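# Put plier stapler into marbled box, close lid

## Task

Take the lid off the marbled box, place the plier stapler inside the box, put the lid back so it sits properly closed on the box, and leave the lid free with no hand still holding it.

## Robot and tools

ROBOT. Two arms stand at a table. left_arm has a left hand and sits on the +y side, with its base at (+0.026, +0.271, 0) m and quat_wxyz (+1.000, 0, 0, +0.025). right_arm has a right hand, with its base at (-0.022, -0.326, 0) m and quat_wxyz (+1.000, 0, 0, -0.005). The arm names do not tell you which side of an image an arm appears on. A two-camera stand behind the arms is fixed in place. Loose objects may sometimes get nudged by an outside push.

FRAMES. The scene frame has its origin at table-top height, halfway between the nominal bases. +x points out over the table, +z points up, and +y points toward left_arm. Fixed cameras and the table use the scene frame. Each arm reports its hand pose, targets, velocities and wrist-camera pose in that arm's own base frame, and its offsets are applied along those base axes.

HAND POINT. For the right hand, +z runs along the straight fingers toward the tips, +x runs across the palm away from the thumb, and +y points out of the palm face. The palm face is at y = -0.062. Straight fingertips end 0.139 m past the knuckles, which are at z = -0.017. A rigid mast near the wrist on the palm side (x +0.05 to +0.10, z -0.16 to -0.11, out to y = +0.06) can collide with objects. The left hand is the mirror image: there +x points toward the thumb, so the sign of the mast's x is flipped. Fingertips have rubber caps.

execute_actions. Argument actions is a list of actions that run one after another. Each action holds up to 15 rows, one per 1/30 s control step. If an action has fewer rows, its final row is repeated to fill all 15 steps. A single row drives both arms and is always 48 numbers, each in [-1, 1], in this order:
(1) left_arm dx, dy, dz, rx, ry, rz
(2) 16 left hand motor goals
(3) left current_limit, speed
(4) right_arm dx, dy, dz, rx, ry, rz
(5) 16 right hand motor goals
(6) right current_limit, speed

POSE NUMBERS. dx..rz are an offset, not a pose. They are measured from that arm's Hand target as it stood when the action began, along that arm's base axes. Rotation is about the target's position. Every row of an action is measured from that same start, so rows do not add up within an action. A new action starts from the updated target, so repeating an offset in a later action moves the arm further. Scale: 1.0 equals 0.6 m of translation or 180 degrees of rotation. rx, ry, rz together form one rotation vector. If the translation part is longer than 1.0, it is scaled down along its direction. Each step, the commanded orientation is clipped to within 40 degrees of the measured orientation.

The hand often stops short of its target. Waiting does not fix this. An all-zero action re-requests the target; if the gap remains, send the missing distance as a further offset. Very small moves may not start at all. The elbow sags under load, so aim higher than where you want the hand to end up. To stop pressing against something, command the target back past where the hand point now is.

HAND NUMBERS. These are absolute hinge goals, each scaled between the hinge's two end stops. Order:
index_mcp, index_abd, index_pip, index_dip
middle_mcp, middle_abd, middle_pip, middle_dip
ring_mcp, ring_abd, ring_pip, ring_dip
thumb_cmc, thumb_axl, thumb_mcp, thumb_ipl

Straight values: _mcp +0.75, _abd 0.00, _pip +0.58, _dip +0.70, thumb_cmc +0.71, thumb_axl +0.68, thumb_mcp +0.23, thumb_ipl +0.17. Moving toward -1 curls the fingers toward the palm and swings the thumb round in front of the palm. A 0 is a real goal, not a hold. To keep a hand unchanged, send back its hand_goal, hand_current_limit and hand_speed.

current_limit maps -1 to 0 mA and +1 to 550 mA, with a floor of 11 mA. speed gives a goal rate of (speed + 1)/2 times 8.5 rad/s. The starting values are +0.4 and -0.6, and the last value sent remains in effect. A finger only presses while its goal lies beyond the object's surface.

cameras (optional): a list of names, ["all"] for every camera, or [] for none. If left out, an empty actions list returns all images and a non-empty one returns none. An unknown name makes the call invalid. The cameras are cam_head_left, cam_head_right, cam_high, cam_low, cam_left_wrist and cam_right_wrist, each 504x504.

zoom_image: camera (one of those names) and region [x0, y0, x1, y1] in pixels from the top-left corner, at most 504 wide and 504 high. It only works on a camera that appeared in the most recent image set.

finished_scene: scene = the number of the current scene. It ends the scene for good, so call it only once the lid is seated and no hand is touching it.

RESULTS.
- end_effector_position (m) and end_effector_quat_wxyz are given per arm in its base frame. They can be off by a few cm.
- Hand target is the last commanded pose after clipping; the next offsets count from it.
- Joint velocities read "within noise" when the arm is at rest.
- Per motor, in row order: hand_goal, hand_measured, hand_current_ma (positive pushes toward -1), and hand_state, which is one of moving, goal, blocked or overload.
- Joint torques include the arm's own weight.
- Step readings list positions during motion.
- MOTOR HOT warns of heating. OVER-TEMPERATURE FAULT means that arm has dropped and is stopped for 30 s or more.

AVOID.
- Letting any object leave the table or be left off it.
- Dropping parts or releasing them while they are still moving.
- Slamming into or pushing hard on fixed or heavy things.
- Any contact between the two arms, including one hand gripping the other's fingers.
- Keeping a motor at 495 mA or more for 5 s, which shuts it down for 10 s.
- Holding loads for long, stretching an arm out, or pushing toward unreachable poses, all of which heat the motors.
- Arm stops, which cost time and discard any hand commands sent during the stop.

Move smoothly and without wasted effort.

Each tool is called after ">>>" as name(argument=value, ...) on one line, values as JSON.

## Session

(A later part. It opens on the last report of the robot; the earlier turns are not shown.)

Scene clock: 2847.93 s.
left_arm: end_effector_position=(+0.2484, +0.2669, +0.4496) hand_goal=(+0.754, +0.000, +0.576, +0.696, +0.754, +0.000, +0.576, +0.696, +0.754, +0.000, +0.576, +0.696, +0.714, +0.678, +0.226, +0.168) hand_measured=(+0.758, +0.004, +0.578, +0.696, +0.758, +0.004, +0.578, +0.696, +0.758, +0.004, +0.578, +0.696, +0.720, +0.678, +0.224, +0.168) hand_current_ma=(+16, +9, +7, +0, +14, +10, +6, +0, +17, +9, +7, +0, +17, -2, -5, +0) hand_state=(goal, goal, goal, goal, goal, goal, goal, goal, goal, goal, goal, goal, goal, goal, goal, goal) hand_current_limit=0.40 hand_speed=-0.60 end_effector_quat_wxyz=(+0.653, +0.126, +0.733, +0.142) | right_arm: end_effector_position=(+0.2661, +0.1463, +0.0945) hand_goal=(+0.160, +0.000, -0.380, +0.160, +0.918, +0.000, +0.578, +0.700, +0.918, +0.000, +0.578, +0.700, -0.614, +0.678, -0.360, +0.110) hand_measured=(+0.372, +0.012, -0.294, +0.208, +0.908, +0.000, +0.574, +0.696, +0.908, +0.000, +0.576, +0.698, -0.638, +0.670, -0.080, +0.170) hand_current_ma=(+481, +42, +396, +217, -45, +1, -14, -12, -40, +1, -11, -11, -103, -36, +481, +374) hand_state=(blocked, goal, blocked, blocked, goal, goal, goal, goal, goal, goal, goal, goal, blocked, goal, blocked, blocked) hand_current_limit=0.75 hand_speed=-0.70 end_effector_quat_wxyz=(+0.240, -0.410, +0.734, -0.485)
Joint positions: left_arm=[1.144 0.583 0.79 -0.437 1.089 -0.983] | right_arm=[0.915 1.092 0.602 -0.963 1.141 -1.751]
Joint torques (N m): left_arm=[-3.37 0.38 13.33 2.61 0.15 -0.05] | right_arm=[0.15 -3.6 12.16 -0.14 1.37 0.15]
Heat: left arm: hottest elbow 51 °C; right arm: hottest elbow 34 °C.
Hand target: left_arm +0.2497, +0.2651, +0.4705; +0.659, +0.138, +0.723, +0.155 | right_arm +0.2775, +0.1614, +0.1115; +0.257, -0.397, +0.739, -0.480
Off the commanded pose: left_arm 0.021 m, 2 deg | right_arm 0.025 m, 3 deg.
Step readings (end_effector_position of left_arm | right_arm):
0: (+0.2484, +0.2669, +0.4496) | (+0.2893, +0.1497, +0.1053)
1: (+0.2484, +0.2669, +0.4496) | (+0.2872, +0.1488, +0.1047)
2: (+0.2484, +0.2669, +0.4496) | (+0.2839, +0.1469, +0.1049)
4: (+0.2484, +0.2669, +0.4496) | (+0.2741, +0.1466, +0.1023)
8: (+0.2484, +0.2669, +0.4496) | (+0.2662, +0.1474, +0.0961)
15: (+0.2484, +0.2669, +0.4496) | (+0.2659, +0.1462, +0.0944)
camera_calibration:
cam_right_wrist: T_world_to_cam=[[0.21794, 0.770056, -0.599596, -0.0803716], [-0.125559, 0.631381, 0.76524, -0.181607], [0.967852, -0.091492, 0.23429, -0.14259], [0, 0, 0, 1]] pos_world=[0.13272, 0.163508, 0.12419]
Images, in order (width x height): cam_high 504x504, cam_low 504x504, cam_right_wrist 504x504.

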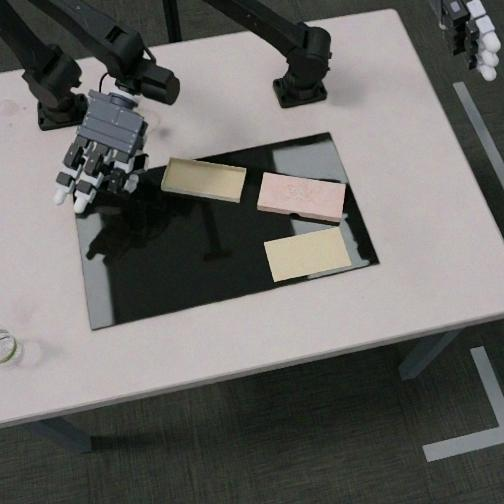

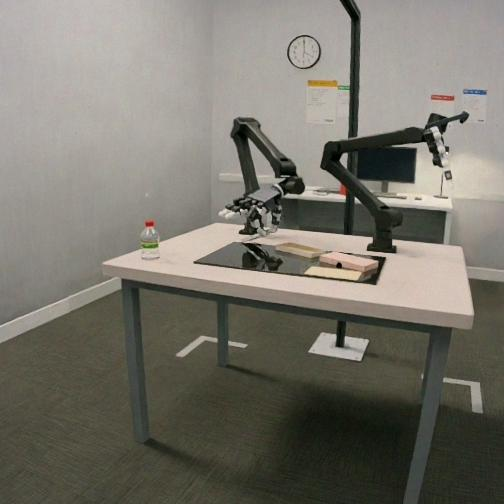

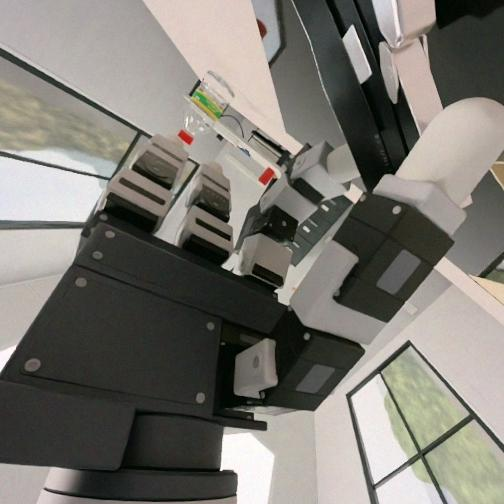

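>>> execute_actions(actions=[[[0,0,0,0,0,0,0.754,0,0.576,0.696,0.754,0,0.576,0.696,0.754,0,0.576,0.696,0.714,0.678,0.226,0.168,0.4,-0.6,-0.026,0.02,0.015,0,0,-0.006,0.16,0,-0.38,0.16,0.918,0,0.578,0.7,0.918,0,0.578,0.7,-0.615,0.678,-0.36,0.11,0.75,-0.7]]], cameras=["cam_right_wrist","cam_low","cam_high"])

>>> zoom_image(camera="cam_high", region=[60, 120, 260, 240])

>>> zoom_image(camera="cam_low", region=[230, 225, 310, 275])

Scene clock: 2865.33 s.
left_arm: end_effector_position=(+0.2484, +0.2669, +0.4496) hand_goal=(+0.754, +0.000, +0.576, +0.696, +0.754, +0.000, +0.576, +0.696, +0.754, +0.000, +0.576, +0.696, +0.714, +0.678, +0.226, +0.168) hand_measured=(+0.758, +0.004, +0.578, +0.696, +0.758, +0.004, +0.578, +0.696, +0.758, +0.004, +0.578, +0.696, +0.720, +0.678, +0.224, +0.168) hand_current_ma=(+16, +9, +7, +0, +14, +10, +6, +0, +17, +9, +7, +0, +17, -2, -5, +0) hand_state=(goal, goal, goal, goal, goal, goal, goal, goal, goal, goal, goal, goal, goal, goal, goal, goal) hand_current_limit=0.40 hand_speed=-0.60 end_effector_quat_wxyz=(+0.653, +0.126, +0.733, +0.142) | right_arm: end_effector_position=(+0.2508, +0.1573, +0.1036) hand_goal=(+0.160, +0.000, -0.380, +0.160, +0.918, +0.000, +0.578, +0.700, +0.918, +0.000, +0.578, +0.700, -0.614, +0.678, -0.360, +0.110) hand_measured=(+0.372, +0.014, -0.294, +0.206, +0.908, +0.000, +0.574, +0.696, +0.908, +0.000, +0.576, +0.698, -0.644, +0.668, -0.080, +0.168) hand_current_ma=(+481, +50, +396, +203, -47, +1, -14, -12, -44, +1, -11, -11, -128, -50, +481, +357) hand_state=(blocked, goal, blocked, blocked, goal, goal, goal, goal, goal, goal, goal, goal, blocked, goal, blocked, blocked) hand_current_limit=0.75 hand_speed=-0.70 end_effector_quat_wxyz=(+0.234, -0.404, +0.737, -0.488)
Joint positions: left_arm=[1.144 0.583 0.79 -0.437 1.089 -0.983] | right_arm=[0.991 1.135 0.659 -1.187 1.143 -1.523]
Joint torques (N m): left_arm=[-3.25 -0.73 13.3 2.63 0.12 0.01] | right_arm=[-0.09 -4.01 11.99 -0.43 1.54 0.2]
Heat: left arm: hottest elbow 51 °C; right arm: hottest elbow 33 °C.
Hand target: left_arm +0.2497, +0.2651, +0.4705; +0.659, +0.138, +0.723, +0.155 | right_arm +0.2619, +0.1733, +0.1204; +0.252, -0.390, +0.743, -0.482
Off the commanded pose: left_arm 0.021 m, 2 deg | right_arm 0.026 m, 3 deg.
Step readings (end_effector_position of left_arm | right_arm):
0: (+0.2484, +0.2669, +0.4496) | (+0.2661, +0.1463, +0.0946)
1: (+0.2484, +0.2669, +0.4496) | (+0.2645, +0.1463, +0.0953)
2: (+0.2484, +0.2669, +0.4496) | (+0.2606, +0.1459, +0.0974)
4: (+0.2484, +0.2669, +0.4496) | (+0.2538, +0.1492, +0.1006)
8: (+0.2484, +0.2669, +0.4496) | (+0.2498, +0.1570, +0.1037)
15: (+0.2484, +0.2669, +0.4496) | (+0.2504, +0.1569, +0.1034)
camera_calibration:
cam_right_wrist: T_world_to_cam=[[0.231458, 0.764098, -0.602147, -0.0823548], [-0.11229, 0.635801, 0.763641, -0.201246], [0.966343, -0.109136, 0.232962, -0.125728], [0, 0, 0, 1]] pos_world=[0.11796, 0.177158, 0.13338]
Images, in order (width x height): cam_high 504x504, cam_low 504x504, cam_right_wrist 504x504.

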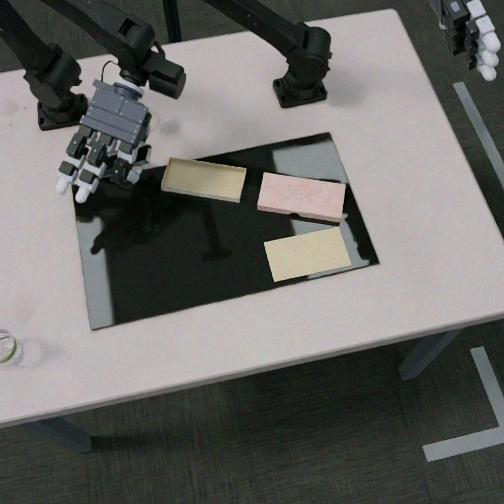

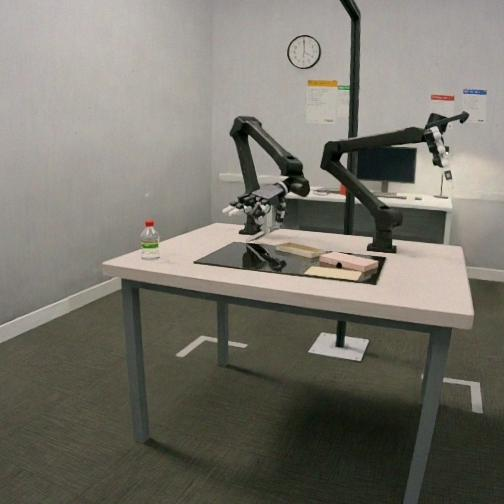

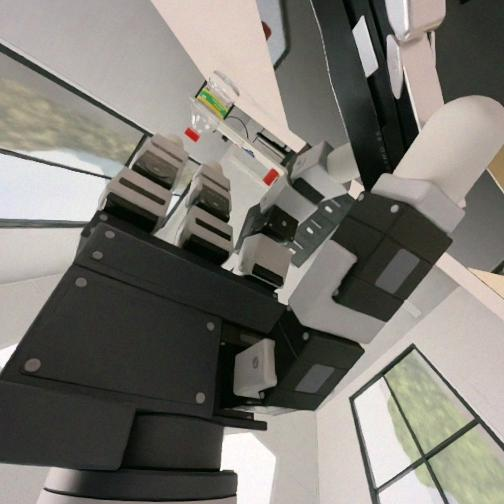

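Scaled by 2.520.

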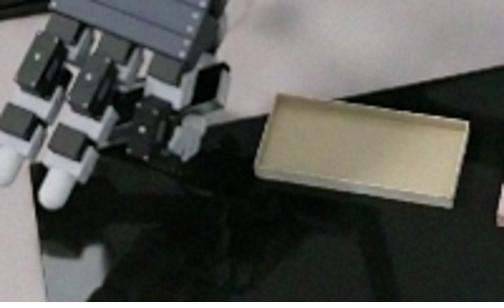

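Scaled by 6.300.

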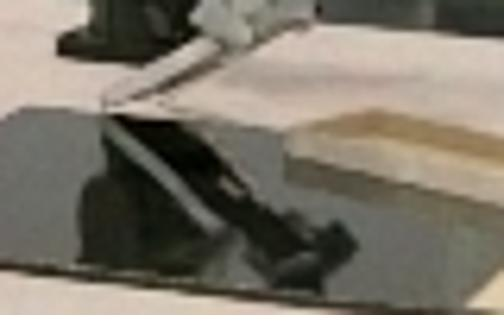

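>>> zoom_image(camera="cam_right_wrist", region=[254, 0, 504, 250])

>>> zoom_image(camera="cam_high", region=[50, 110, 150, 210])

Scaled by 2.016.

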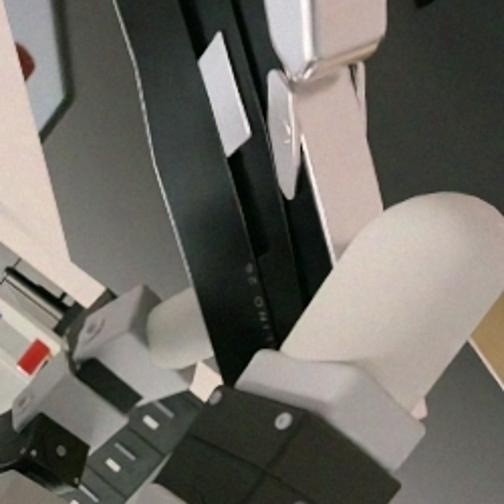

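Scaled by 5.040.

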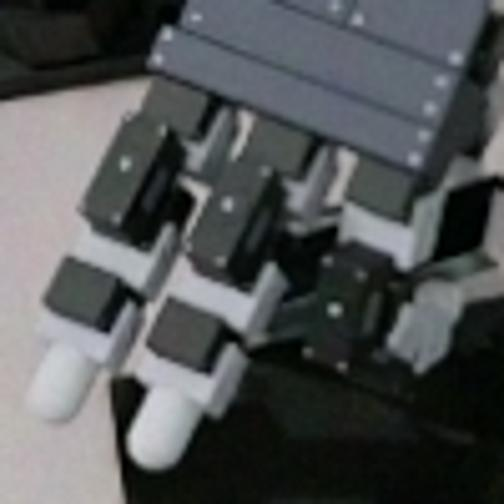

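>>> execute_actions(actions=[[[0,0,0,0,0,0,0.754,0,0.576,0.696,0.754,0,0.576,0.696,0.754,0,0.576,0.696,0.714,0.678,0.226,0.168,0.4,-0.6,0.018,0.046,0,0,0,0,0.16,0,-0.38,0.16,0.918,0,0.578,0.7,0.918,0,0.578,0.7,-0.615,0.678,-0.36,0.11,0.75,-0.7]],[[0,0,0,0,0,0,0.754,0,0.576,0.696,0.754,0,0.576,0.696,0.754,0,0.576,0.696,0.714,0.678,0.226,0.168,0.4,-0.6,0.018,0.046,0,0,0,0,0.16,0,-0.38,0.16,0.918,0,0.578,0.7,0.918,0,0.578,0.7,-0.615,0.678,-0.36,0.11,0.75,-0.7]]], cameras=["cam_right_wrist","cam_low","cam_high"])

>>> zoom_image(camera="cam_high", region=[60, 110, 220, 230])

>>> zoom_image(camera="cam_low", region=[230, 225, 310, 275])

>>> zoom_image(camera="cam_right_wrist", region=[254, 0, 504, 250])

Scene clock: 2912.10 s.
left_arm: end_effector_position=(+0.2484, +0.2669, +0.4496) hand_goal=(+0.754, +0.000, +0.576, +0.696, +0.754, +0.000, +0.576, +0.696, +0.754, +0.000, +0.576, +0.696, +0.714, +0.678, +0.226, +0.168) hand_measured=(+0.758, +0.004, +0.578, +0.696, +0.758, +0.004, +0.578, +0.696, +0.758, +0.004, +0.578, +0.696, +0.720, +0.678, +0.224, +0.168) hand_current_ma=(+16, +9, +7, +0, +14, +10, +6, +0, +17, +9, +7, +0, +17, -2, -5, +0) hand_state=(goal, goal, goal, goal, goal, goal, goal, goal, goal, goal, goal, goal, goal, goal, goal, goal) hand_current_limit=0.40 hand_speed=-0.60 end_effector_quat_wxyz=(+0.653, +0.126, +0.733, +0.142) | right_arm: end_effector_position=(+0.2749, +0.2141, +0.1045) hand_goal=(+0.160, +0.000, -0.380, +0.160, +0.918, +0.000, +0.578, +0.700, +0.918, +0.000, +0.578, +0.700, -0.614, +0.678, -0.360, +0.110) hand_measured=(+0.372, +0.002, -0.294, +0.206, +0.908, +0.000, +0.574, +0.696, +0.908, +0.000, +0.576, +0.698, -0.618, +0.680, -0.072, +0.168) hand_current_ma=(+481, +7, +396, +203, -47, +0, -14, -12, -44, +0, -11, -11, -18, +5, +481, +352) hand_state=(blocked, goal, blocked, blocked, goal, goal, goal, goal, goal, goal, goal, goal, goal, goal, blocked, blocked) hand_current_limit=0.75 hand_speed=-0.70 end_effector_quat_wxyz=(+0.234, -0.402, +0.737, -0.489)
Joint positions: left_arm=[1.144 0.583 0.79 -0.437 1.089 -0.983] | right_arm=[1.027 1.329 0.817 -1.234 1.14 -1.43]
Joint torques (N m): left_arm=[-2.9 -0.03 13.24 2.54 0.13 0] | right_arm=[-0.15 -6.83 11.06 -0.76 1.49 0.19]
Heat: left arm: hottest elbow 51 °C; right arm: hottest elbow 35 °C.
Hand target: left_arm +0.2497, +0.2651, +0.4705; +0.659, +0.138, +0.723, +0.155 | right_arm +0.2836, +0.2286, +0.1205; +0.252, -0.390, +0.743, -0.482
Off the commanded pose: left_arm 0.021 m, 2 deg | right_arm 0.023 m, 3 deg.
Step readings (end_effector_position of left_arm | right_arm):
0: (+0.2484, +0.2669, +0.4496) | (+0.2509, +0.1574, +0.1036)
1: (+0.2484, +0.2669, +0.4496) | (+0.2517, +0.1596, +0.1044)
2: (+0.2484, +0.2669, +0.4496) | (+0.2525, +0.1622, +0.1043)
4: (+0.2484, +0.2669, +0.4496) | (+0.2570, +0.1722, +0.1036)
8: (+0.2484, +0.2669, +0.4496) | (+0.2633, +0.1865, +0.1034)
15: (+0.2484, +0.2669, +0.4496) | (+0.2634, +0.1866, +0.1036)
16: (+0.2484, +0.2669, +0.4496) | (+0.2643, +0.1891, +0.1045)
17: (+0.2484, +0.2669, +0.4496) | (+0.2646, +0.1916, +0.1046)
19: (+0.2484, +0.2669, +0.4496) | (+0.2686, +0.2001, +0.1041)
23: (+0.2484, +0.2669, +0.4496) | (+0.2743, +0.2133, +0.1040)
30: (+0.2484, +0.2669, +0.4496) | (+0.2748, +0.2140, +0.1045)
camera_calibration:
cam_right_wrist: T_world_to_cam=[[0.235317, 0.76343, -0.601499, -0.131722], [-0.112373, 0.636098, 0.763381, -0.2354], [0.9654, -0.112045, 0.235474, -0.142343], [0, 0, 0, 1]] pos_world=[0.141962, 0.234349, 0.133987]
Images, in order (width x height): cam_high 504x504, cam_low 504x504, cam_right_wrist 504x504.

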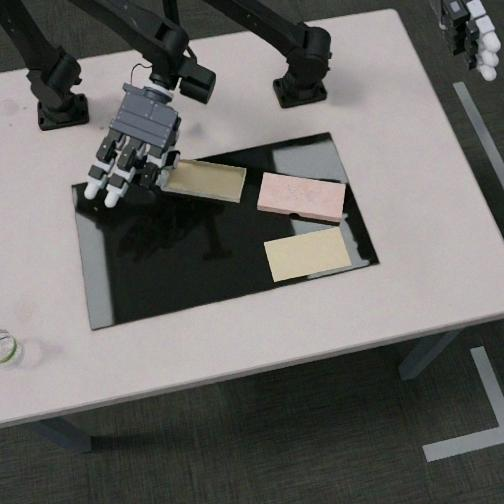

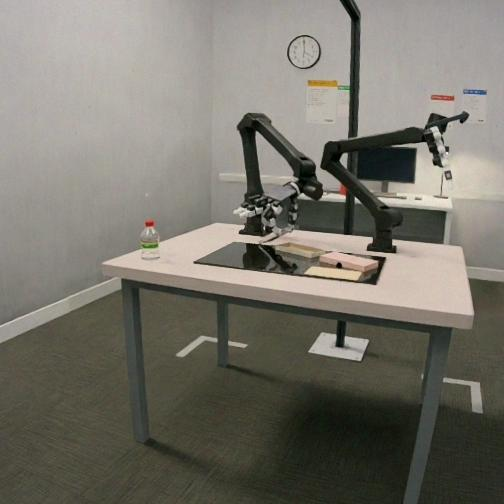

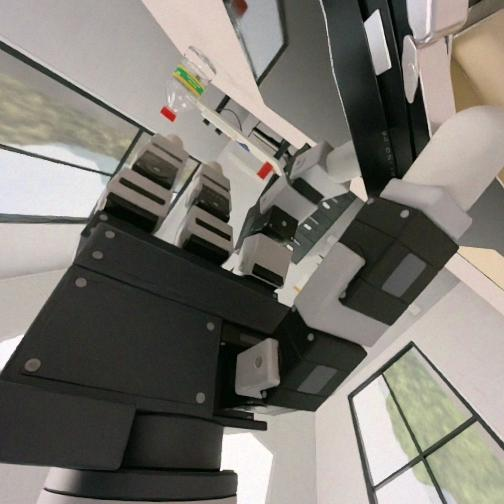

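Scaled by 3.150.

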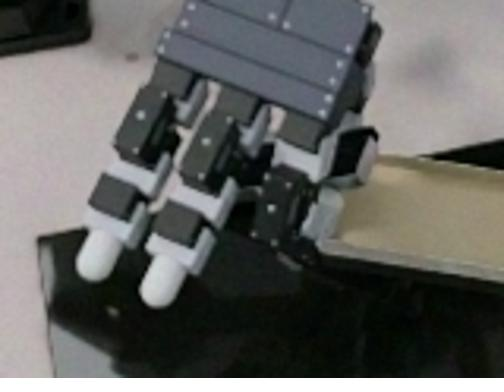

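Scaled by 6.300.

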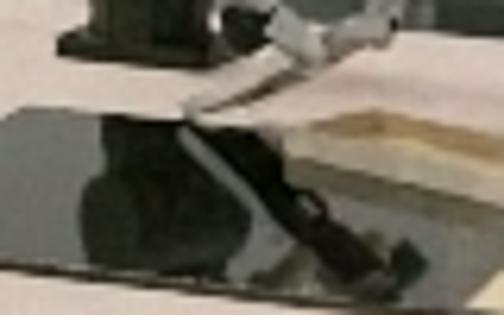

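Scaled by 2.016.

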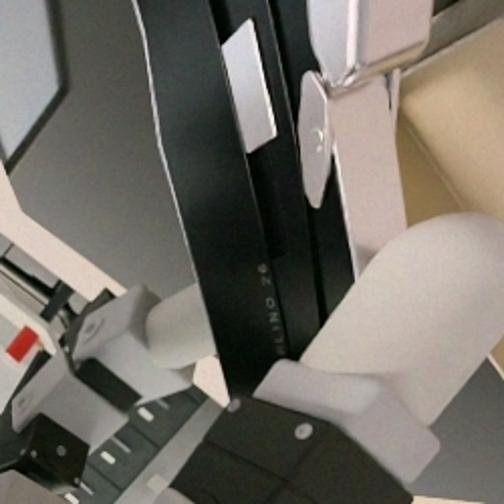

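>>> execute_actions(actions=[[[0,0,0,0,0,0,0.754,0,0.576,0.696,0.754,0,0.576,0.696,0.754,0,0.576,0.696,0.714,0.678,0.226,0.168,0.4,-0.6,0.02,0.046,0,0,0,0,0.16,0,-0.38,0.16,0.918,0,0.578,0.7,0.918,0,0.578,0.7,-0.615,0.678,-0.36,0.11,0.75,-0.7]],[[0,0,0,0,0,0,0.754,0,0.576,0.696,0.754,0,0.576,0.696,0.754,0,0.576,0.696,0.714,0.678,0.226,0.168,0.4,-0.6,0.02,0.046,0,0,0,0,0.16,0,-0.38,0.16,0.918,0,0.578,0.7,0.918,0,0.578,0.7,-0.615,0.678,-0.36,0.11,0.75,-0.7]]], cameras=["cam_right_wrist","cam_low","cam_high"])

>>> zoom_image(camera="cam_high", region=[90, 110, 250, 230])

>>> zoom_image(camera="cam_low", region=[230, 225, 340, 285])

>>> zoom_image(camera="cam_right_wrist", region=[254, 0, 504, 250])

Scene clock: 2928.80 s.
left_arm: end_effector_position=(+0.2484, +0.2669, +0.4496) hand_goal=(+0.754, +0.000, +0.576, +0.696, +0.754, +0.000, +0.576, +0.696, +0.754, +0.000, +0.576, +0.696, +0.714, +0.678, +0.226, +0.168) hand_measured=(+0.758, +0.004, +0.578, +0.696, +0.758, +0.004, +0.578, +0.696, +0.758, +0.004, +0.578, +0.696, +0.720, +0.678, +0.224, +0.168) hand_current_ma=(+16, +9, +7, +0, +14, +10, +6, +0, +17, +9, +7, +0, +17, -2, -5, +0) hand_state=(goal, goal, goal, goal, goal, goal, goal, goal, goal, goal, goal, goal, goal, goal, goal, goal) hand_current_limit=0.40 hand_speed=-0.60 end_effector_quat_wxyz=(+0.653, +0.126, +0.733, +0.142) | right_arm: end_effector_position=(+0.3010, +0.2704, +0.1060) hand_goal=(+0.160, +0.000, -0.380, +0.160, +0.918, +0.000, +0.578, +0.700, +0.918, +0.000, +0.578, +0.700, -0.614, +0.678, -0.360, +0.110) hand_measured=(+0.372, +0.006, -0.294, +0.200, +0.908, +0.000, +0.574, +0.696, +0.908, +0.000, +0.576, +0.698, -0.632, +0.672, -0.072, +0.164) hand_current_ma=(+481, +17, +396, +179, -47, -1, -14, -12, -44, -1, -11, -11, -77, -27, +481, +331) hand_state=(blocked, goal, blocked, blocked, goal, goal, goal, goal, goal, goal, goal, goal, goal, goal, blocked, blocked) hand_current_limit=0.75 hand_speed=-0.70 end_effector_quat_wxyz=(+0.238, -0.399, +0.739, -0.488)
Joint positions: left_arm=[1.144 0.583 0.79 -0.437 1.089 -0.983] | right_arm=[1.046 1.492 0.984 -1.276 1.138 -1.378]
Joint torques (N m): left_arm=[-2.96 -0.67 13.16 2.54 0.15 -0.01] | right_arm=[-0.09 -9.17 10.78 -0.92 1.39 0.11]
Heat: left arm: hottest elbow 51 °C; right arm: hottest elbow 35 °C.
Hand target: left_arm +0.2497, +0.2651, +0.4705; +0.659, +0.138, +0.723, +0.155 | right_arm +0.3075, +0.2837, +0.1205; +0.252, -0.390, +0.743, -0.482
Off the commanded pose: left_arm 0.021 m, 2 deg | right_arm 0.021 m, 2 deg.
Step readings (end_effector_position of left_arm | right_arm):
0: (+0.2484, +0.2669, +0.4496) | (+0.2748, +0.2140, +0.1045)
1: (+0.2484, +0.2669, +0.4496) | (+0.2759, +0.2164, +0.1054)
2: (+0.2484, +0.2669, +0.4496) | (+0.2765, +0.2190, +0.1056)
4: (+0.2484, +0.2669, +0.4496) | (+0.2817, +0.2286, +0.1056)
8: (+0.2484, +0.2669, +0.4496) | (+0.2885, +0.2421, +0.1057)
15: (+0.2484, +0.2669, +0.4496) | (+0.2886, +0.2428, +0.1060)
16: (+0.2484, +0.2669, +0.4496) | (+0.2896, +0.2450, +0.1069)
17: (+0.2484, +0.2669, +0.4496) | (+0.2900, +0.2476, +0.1070)
19: (+0.2484, +0.2669, +0.4496) | (+0.2951, +0.2567, +0.1068)
23: (+0.2484, +0.2669, +0.4496) | (+0.3013, +0.2700, +0.1060)
30: (+0.2484, +0.2669, +0.4496) | (+0.3010, +0.2704, +0.1060)
camera_calibration:
cam_right_wrist: T_world_to_cam=[[0.241952, 0.767353, -0.593825, -0.183841], [-0.116599, 0.630568, 0.767325, -0.267118], [0.963257, -0.116416, 0.24204, -0.160417], [0, 0, 0, 1]] pos_world=[0.167857, 0.290832, 0.134624]
Images, in order (width x height): cam_high 504x504, cam_low 504x504, cam_right_wrist 504x504.

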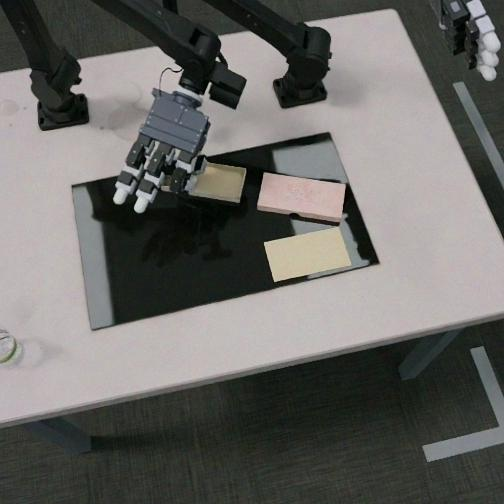

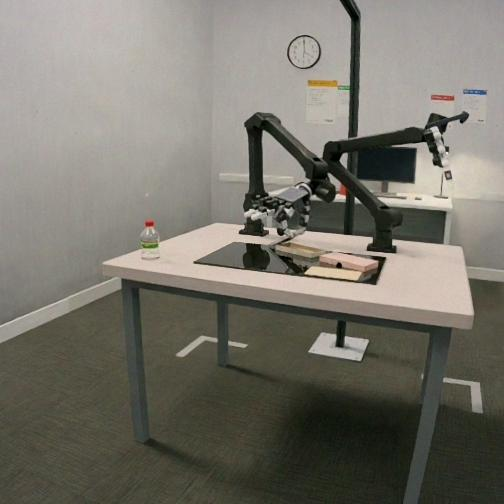

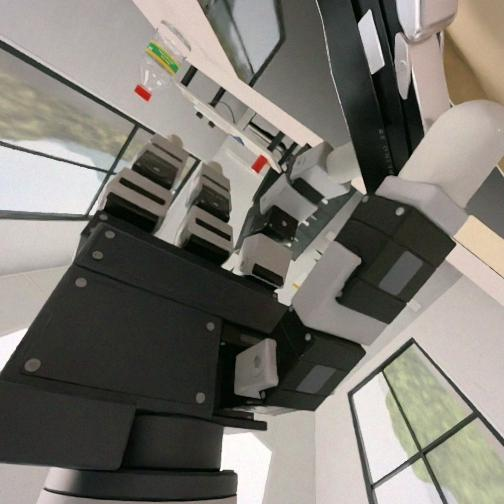

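Scaled by 3.150.

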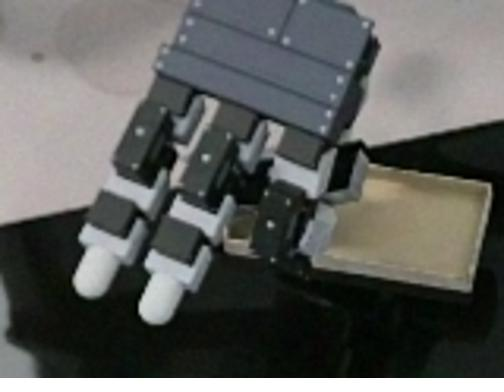

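Scaled by 4.582.

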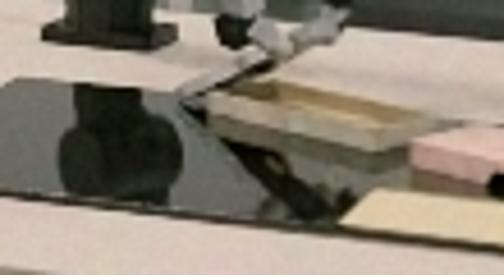

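Scaled by 2.016.

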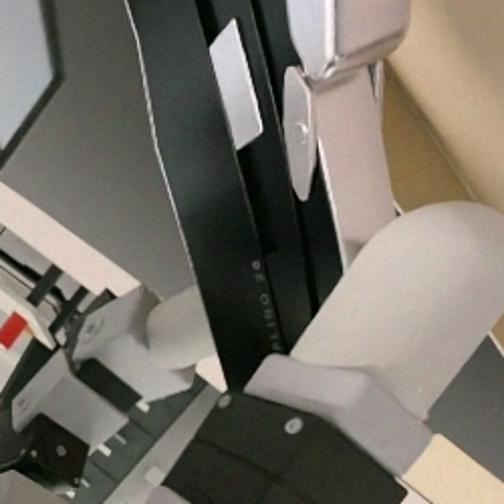

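>>> execute_actions(actions=[[[0,0,0,0,0,0,0.754,0,0.576,0.696,0.754,0,0.576,0.696,0.754,0,0.576,0.696,0.714,0.678,0.226,0.168,0.4,-0.6,0.01,0.025,-0.03,0,0,0,0.16,0,-0.38,0.16,0.918,0,0.578,0.7,0.918,0,0.578,0.7,-0.615,0.678,-0.36,0.11,0.75,-0.7]]], cameras=["cam_right_wrist","cam_low","cam_high"])

>>> zoom_image(camera="cam_high", region=[90, 110, 250, 230])

>>> zoom_image(camera="cam_low", region=[230, 225, 340, 285])

>>> zoom_image(camera="cam_right_wrist", region=[254, 0, 504, 250])

Scene clock: 2955.80 s.
left_arm: end_effector_position=(+0.2484, +0.2669, +0.4496) hand_goal=(+0.754, +0.000, +0.576, +0.696, +0.754, +0.000, +0.576, +0.696, +0.754, +0.000, +0.576, +0.696, +0.714, +0.678, +0.226, +0.168) hand_measured=(+0.758, +0.004, +0.578, +0.696, +0.758, +0.004, +0.578, +0.696, +0.758, +0.004, +0.578, +0.696, +0.720, +0.678, +0.224, +0.168) hand_current_ma=(+16, +9, +7, +0, +14, +10, +6, +0, +17, +9, +7, +0, +17, -2, -5, +0) hand_state=(goal, goal, goal, goal, goal, goal, goal, goal, goal, goal, goal, goal, goal, goal, goal, goal) hand_current_limit=0.40 hand_speed=-0.60 end_effector_quat_wxyz=(+0.653, +0.126, +0.733, +0.142) | right_arm: end_effector_position=(+0.3041, +0.2785, +0.0879) hand_goal=(+0.160, +0.000, -0.380, +0.160, +0.918, +0.000, +0.578, +0.700, +0.918, +0.000, +0.578, +0.700, -0.614, +0.678, -0.360, +0.110) hand_measured=(+0.372, +0.006, -0.294, +0.200, +0.908, +0.000, +0.574, +0.696, +0.908, +0.000, +0.576, +0.698, -0.634, +0.672, -0.072, +0.160) hand_current_ma=(+481, +19, +396, +178, -47, -1, -14, -12, -44, -1, -11, -11, -86, -33, +481, +299) hand_state=(blocked, goal, blocked, blocked, goal, goal, goal, goal, goal, goal, goal, goal, blocked, goal, blocked, blocked) hand_current_limit=0.75 hand_speed=-0.70 end_effector_quat_wxyz=(+0.227, -0.405, +0.734, -0.496)
Joint positions: left_arm=[1.144 0.583 0.79 -0.437 1.089 -0.983] | right_arm=[1.05 1.558 1.003 -1.269 1.139 -1.368]
Joint torques (N m): left_arm=[-2.14 -0.09 13.27 2.59 0.15 -0.08] | right_arm=[0.44 -9.05 10.67 -0.14 1.29 0.17]
Heat: left arm: hottest elbow 51 °C; right arm: hottest elbow 34 °C.
Hand target: left_arm +0.2497, +0.2651, +0.4705; +0.659, +0.138, +0.723, +0.155 | right_arm +0.3136, +0.2988, +0.1026; +0.252, -0.390, +0.743, -0.482
Off the commanded pose: left_arm 0.021 m, 2 deg | right_arm 0.027 m, 4 deg.
Step readings (end_effector_position of left_arm | right_arm):
0: (+0.2484, +0.2669, +0.4496) | (+0.3010, +0.2704, +0.1060)
1: (+0.2484, +0.2669, +0.4496) | (+0.3014, +0.2713, +0.1052)
2: (+0.2484, +0.2669, +0.4496) | (+0.3020, +0.2729, +0.1039)
4: (+0.2484, +0.2669, +0.4496) | (+0.3035, +0.2764, +0.0982)
8: (+0.2484, +0.2669, +0.4496) | (+0.3042, +0.2784, +0.0883)
15: (+0.2484, +0.2669, +0.4496) | (+0.3041, +0.2785, +0.0879)
camera_calibration:
cam_right_wrist: T_world_to_cam=[[0.233217, 0.750594, -0.618238, -0.192112], [-0.106141, 0.651619, 0.751083, -0.265505], [0.966615, -0.109545, 0.231638, -0.160097], [0, 0, 0, 1]] pos_world=[0.171375, 0.299668, 0.11773]
Images, in order (width x height): cam_high 504x504, cam_low 504x504, cam_right_wrist 504x504.

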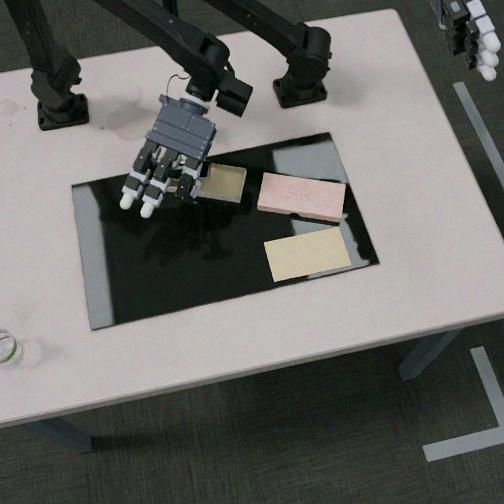

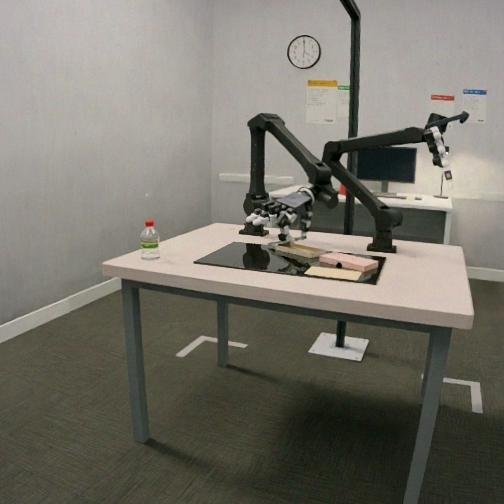

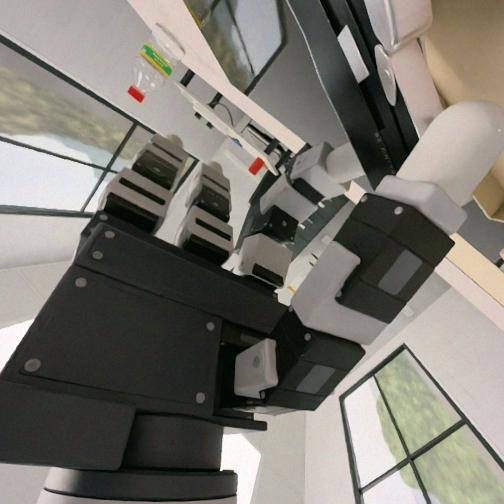

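Scaled by 3.150.

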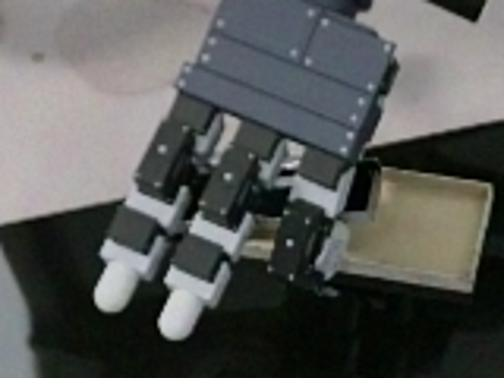

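Scaled by 4.582.

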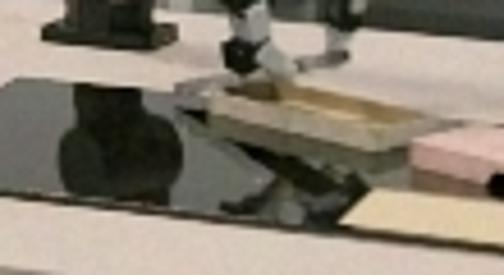

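Scaled by 2.016.

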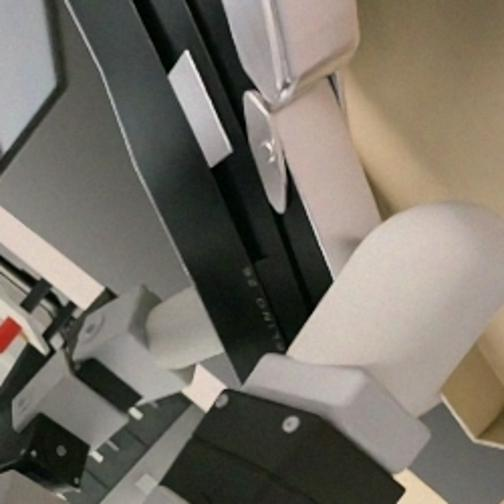

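>>> execute_actions(actions=[[[0,0,0,0,0,0,0.754,0,0.576,0.696,0.754,0,0.576,0.696,0.754,0,0.576,0.696,0.714,0.678,0.226,0.168,0.4,-0.6,0.015,0.035,0,0,0,0,0.16,0,-0.38,0.16,0.918,0,0.578,0.7,0.918,0,0.578,0.7,-0.615,0.678,-0.36,0.11,0.75,-0.7]]], cameras=["cam_right_wrist","cam_low","cam_high"])

>>> zoom_image(camera="cam_high", region=[90, 110, 250, 230])

>>> zoom_image(camera="cam_low", region=[230, 225, 340, 285])

>>> zoom_image(camera="cam_right_wrist", region=[254, 0, 504, 250])

Scene clock: 2968.47 s.
left_arm: end_effector_position=(+0.2484, +0.2669, +0.4496) hand_goal=(+0.754, +0.000, +0.576, +0.696, +0.754, +0.000, +0.576, +0.696, +0.754, +0.000, +0.576, +0.696, +0.714, +0.678, +0.226, +0.168) hand_measured=(+0.758, +0.004, +0.578, +0.696, +0.758, +0.004, +0.578, +0.696, +0.758, +0.004, +0.578, +0.696, +0.720, +0.678, +0.224, +0.168) hand_current_ma=(+16, +9, +7, +0, +14, +10, +6, +0, +17, +9, +7, +0, +17, -2, -5, +0) hand_state=(goal, goal, goal, goal, goal, goal, goal, goal, goal, goal, goal, goal, goal, goal, goal, goal) hand_current_limit=0.40 hand_speed=-0.60 end_effector_quat_wxyz=(+0.653, +0.126, +0.733, +0.142) | right_arm: end_effector_position=(+0.3156, +0.3040, +0.0911) hand_goal=(+0.160, +0.000, -0.380, +0.160, +0.918, +0.000, +0.578, +0.700, +0.918, +0.000, +0.578, +0.700, -0.614, +0.678, -0.360, +0.110) hand_measured=(+0.372, +0.006, -0.294, +0.200, +0.908, +0.000, +0.574, +0.696, +0.908, +0.000, +0.576, +0.698, -0.640, +0.668, -0.072, +0.158) hand_current_ma=(+481, +19, +396, +178, -47, -2, -14, -12, -44, -2, -11, -11, -110, -46, +481, +288) hand_state=(blocked, goal, blocked, blocked, goal, goal, goal, goal, goal, goal, goal, goal, blocked, goal, blocked, blocked) hand_current_limit=0.75 hand_speed=-0.70 end_effector_quat_wxyz=(+0.236, -0.401, +0.738, -0.489)
Joint positions: left_arm=[1.144 0.583 0.79 -0.437 1.089 -0.983] | right_arm=[1.056 1.607 1.074 -1.275 1.136 -1.358]
Joint torques (N m): left_arm=[-2.73 -0.15 13.39 2.52 0.18 -0.03] | right_arm=[0.32 -9.82 10.56 -0.8 1.36 0.16]
Heat: left arm: hottest elbow 51 °C; right arm: hottest elbow 35 °C.
Hand target: left_arm +0.2497, +0.2651, +0.4705; +0.659, +0.138, +0.723, +0.155 | right_arm +0.3225, +0.3198, +0.1025; +0.252, -0.390, +0.743, -0.482
Off the commanded pose: left_arm 0.021 m, 2 deg | right_arm 0.021 m, 2 deg.
Step readings (end_effector_position of left_arm | right_arm):
0: (+0.2484, +0.2669, +0.4496) | (+0.3041, +0.2785, +0.0879)
1: (+0.2484, +0.2669, +0.4496) | (+0.3051, +0.2808, +0.0887)
2: (+0.2484, +0.2669, +0.4496) | (+0.3055, +0.2837, +0.0887)
4: (+0.2484, +0.2669, +0.4496) | (+0.3101, +0.2920, +0.0893)
8: (+0.2484, +0.2669, +0.4496) | (+0.3158, +0.3033, +0.0909)
15: (+0.2484, +0.2669, +0.4496) | (+0.3156, +0.3040, +0.0911)
camera_calibration:
cam_right_wrist: T_world_to_cam=[[0.238991, 0.764607, -0.598548, -0.219908], [-0.115338, 0.634399, 0.764353, -0.276432], [0.964148, -0.113638, 0.239803, -0.167801], [0, 0, 0, 1]] pos_world=[0.182458, 0.324443, 0.119906]
Images, in order (width x height): cam_high 504x504, cam_low 504x504, cam_right_wrist 504x504.

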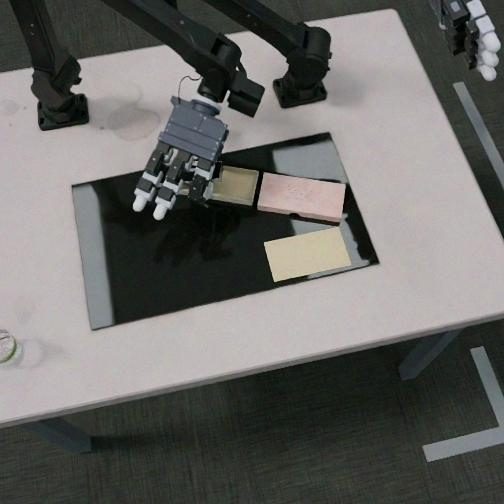

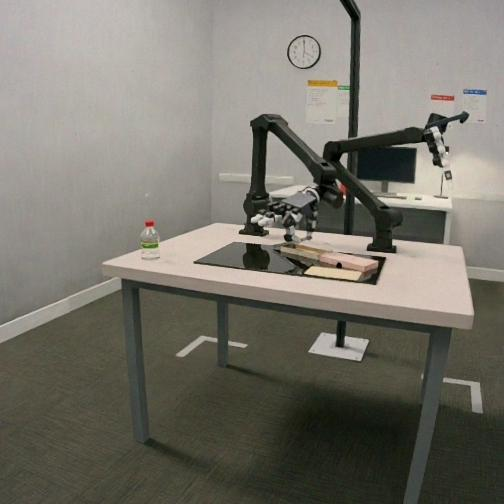

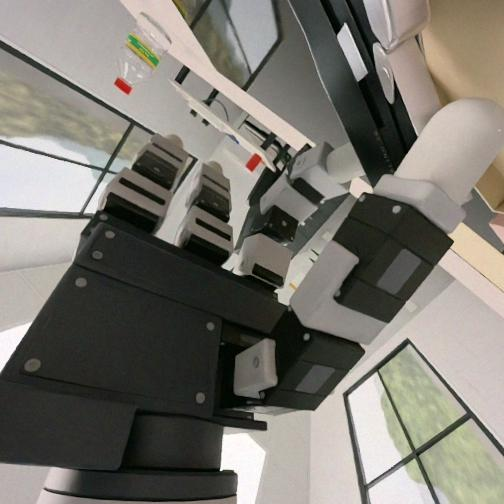

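Scaled by 3.150.

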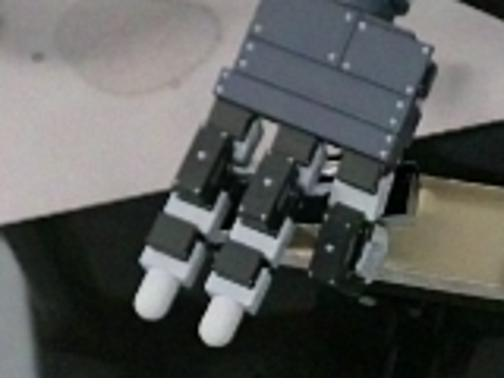

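Scaled by 4.582.

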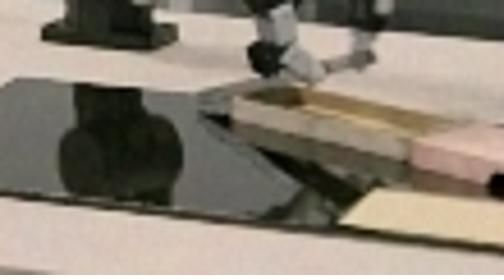

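Scaled by 2.016.

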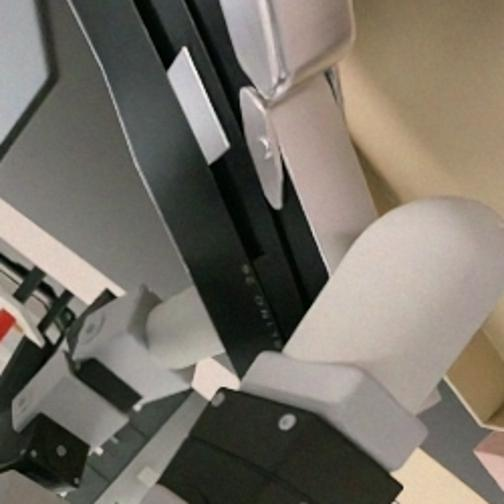

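>>> execute_actions(actions=[[[0,0,0,0,0,0,0.754,0,0.576,0.696,0.754,0,0.576,0.696,0.754,0,0.576,0.696,0.714,0.678,0.226,0.168,0.4,-0.6,0,-0.01,-0.035,0,0,0,0.16,0,-0.38,0.16,0.918,0,0.578,0.7,0.918,0,0.578,0.7,-0.615,0.678,-0.36,0.11,0.75,-0.7]]], cameras=["cam_right_wrist","cam_low","cam_high"])

>>> zoom_image(camera="cam_high", region=[120, 110, 280, 230])

>>> zoom_image(camera="cam_low", region=[240, 225, 350, 285])

>>> zoom_image(camera="cam_right_wrist", region=[254, 0, 504, 250])

Scene clock: 2987.37 s.
left_arm: end_effector_position=(+0.2484, +0.2669, +0.4496) hand_goal=(+0.754, +0.000, +0.576, +0.696, +0.754, +0.000, +0.576, +0.696, +0.754, +0.000, +0.576, +0.696, +0.714, +0.678, +0.226, +0.168) hand_measured=(+0.758, +0.004, +0.578, +0.696, +0.758, +0.004, +0.578, +0.696, +0.758, +0.004, +0.578, +0.696, +0.720, +0.678, +0.224, +0.168) hand_current_ma=(+16, +9, +7, +0, +14, +10, +6, +0, +17, +9, +7, +0, +17, -2, -5, +0) hand_state=(goal, goal, goal, goal, goal, goal, goal, goal, goal, goal, goal, goal, goal, goal, goal, goal) hand_current_limit=0.40 hand_speed=-0.60 end_effector_quat_wxyz=(+0.653, +0.126, +0.733, +0.142) | right_arm: end_effector_position=(+0.3194, +0.3106, +0.0819) hand_goal=(+0.160, +0.000, -0.380, +0.160, +0.918, +0.000, +0.578, +0.700, +0.918, +0.000, +0.578, +0.700, -0.614, +0.678, -0.360, +0.110) hand_measured=(+0.372, +0.006, -0.294, +0.200, +0.908, +0.000, +0.574, +0.696, +0.908, +0.000, +0.576, +0.698, -0.640, +0.668, -0.072, +0.156) hand_current_ma=(+481, +19, +396, +178, -47, -2, -14, -12, -44, -2, -11, -11, -111, -47, +481, +283) hand_state=(blocked, goal, blocked, blocked, goal, goal, goal, goal, goal, goal, goal, goal, blocked, goal, blocked, blocked) hand_current_limit=0.75 hand_speed=-0.70 end_effector_quat_wxyz=(+0.247, -0.394, +0.742, -0.483)
Joint positions: left_arm=[1.144 0.583 0.79 -0.437 1.089 -0.983] | right_arm=[1.056 1.622 1.066 -1.223 1.137 -1.359]
Joint torques (N m): left_arm=[-3.14 -0.67 13.26 2.62 0.15 -0.03] | right_arm=[-0.15 -9.82 7.3 0.23 1.41 0.08]
Heat: left arm: hottest elbow 51 °C; right arm: hottest elbow 34 °C.
Hand target: left_arm +0.2497, +0.2651, +0.4705; +0.659, +0.138, +0.723, +0.155 | right_arm +0.3225, +0.3138, +0.0815; +0.252, -0.390, +0.743, -0.482
Off the commanded pose: left_arm 0.021 m, 2 deg | right_arm 0.004 m, 1 deg.
Step readings (end_effector_position of left_arm | right_arm):
0: (+0.2484, +0.2669, +0.4496) | (+0.3156, +0.3040, +0.0911)
1: (+0.2484, +0.2669, +0.4496) | (+0.3161, +0.3050, +0.0903)
2: (+0.2484, +0.2669, +0.4496) | (+0.3172, +0.3067, +0.0892)
4: (+0.2484, +0.2669, +0.4496) | (+0.3183, +0.3088, +0.0862)
8: (+0.2484, +0.2669, +0.4496) | (+0.3193, +0.3105, +0.0821)
15: (+0.2484, +0.2669, +0.4496) | (+0.3194, +0.3106, +0.0819)
camera_calibration:
cam_right_wrist: T_world_to_cam=[[0.24693, 0.778836, -0.576575, -0.240022], [-0.126752, 0.615848, 0.777602, -0.264857], [0.960708, -0.118932, 0.25079, -0.166794], [0, 0, 0, 1]] pos_world=[0.185938, 0.330213, 0.109393]
Images, in order (width x height): cam_high 504x504, cam_low 504x504, cam_right_wrist 504x504.

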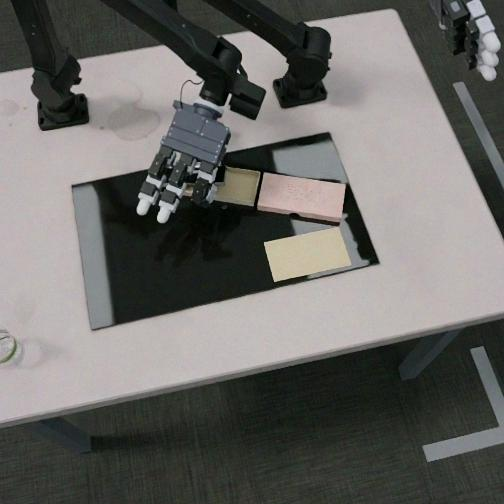

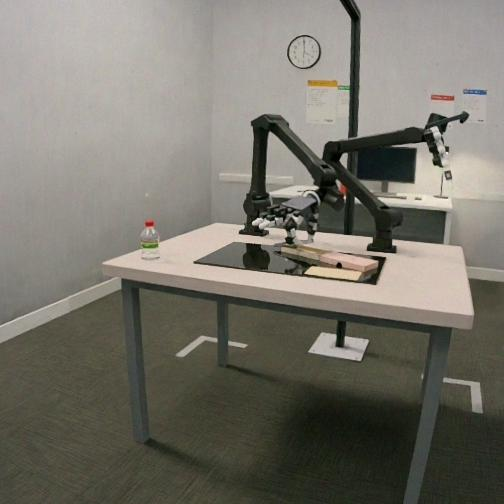

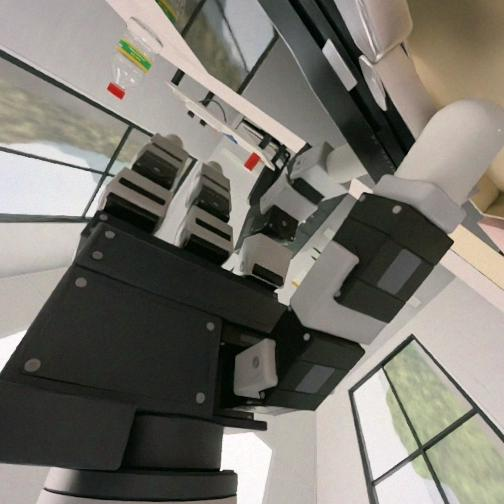

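Scaled by 3.150.

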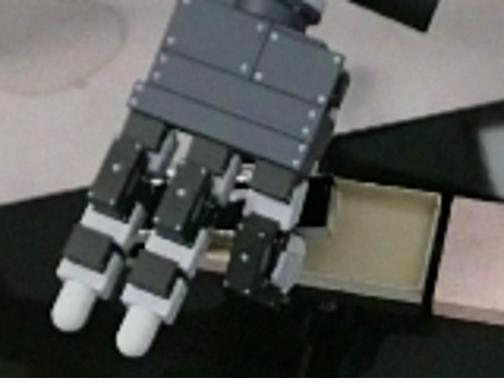

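Scaled by 4.582.

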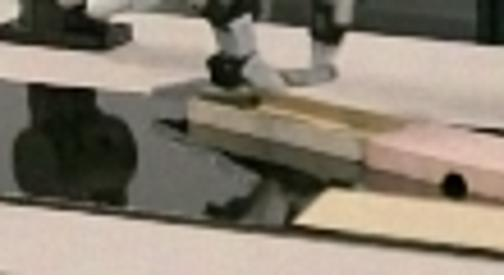

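Scaled by 2.016.

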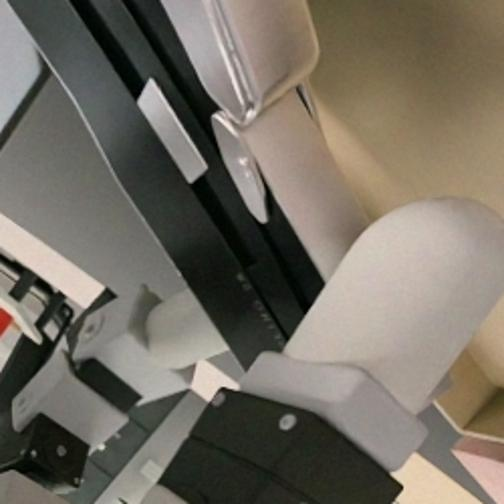

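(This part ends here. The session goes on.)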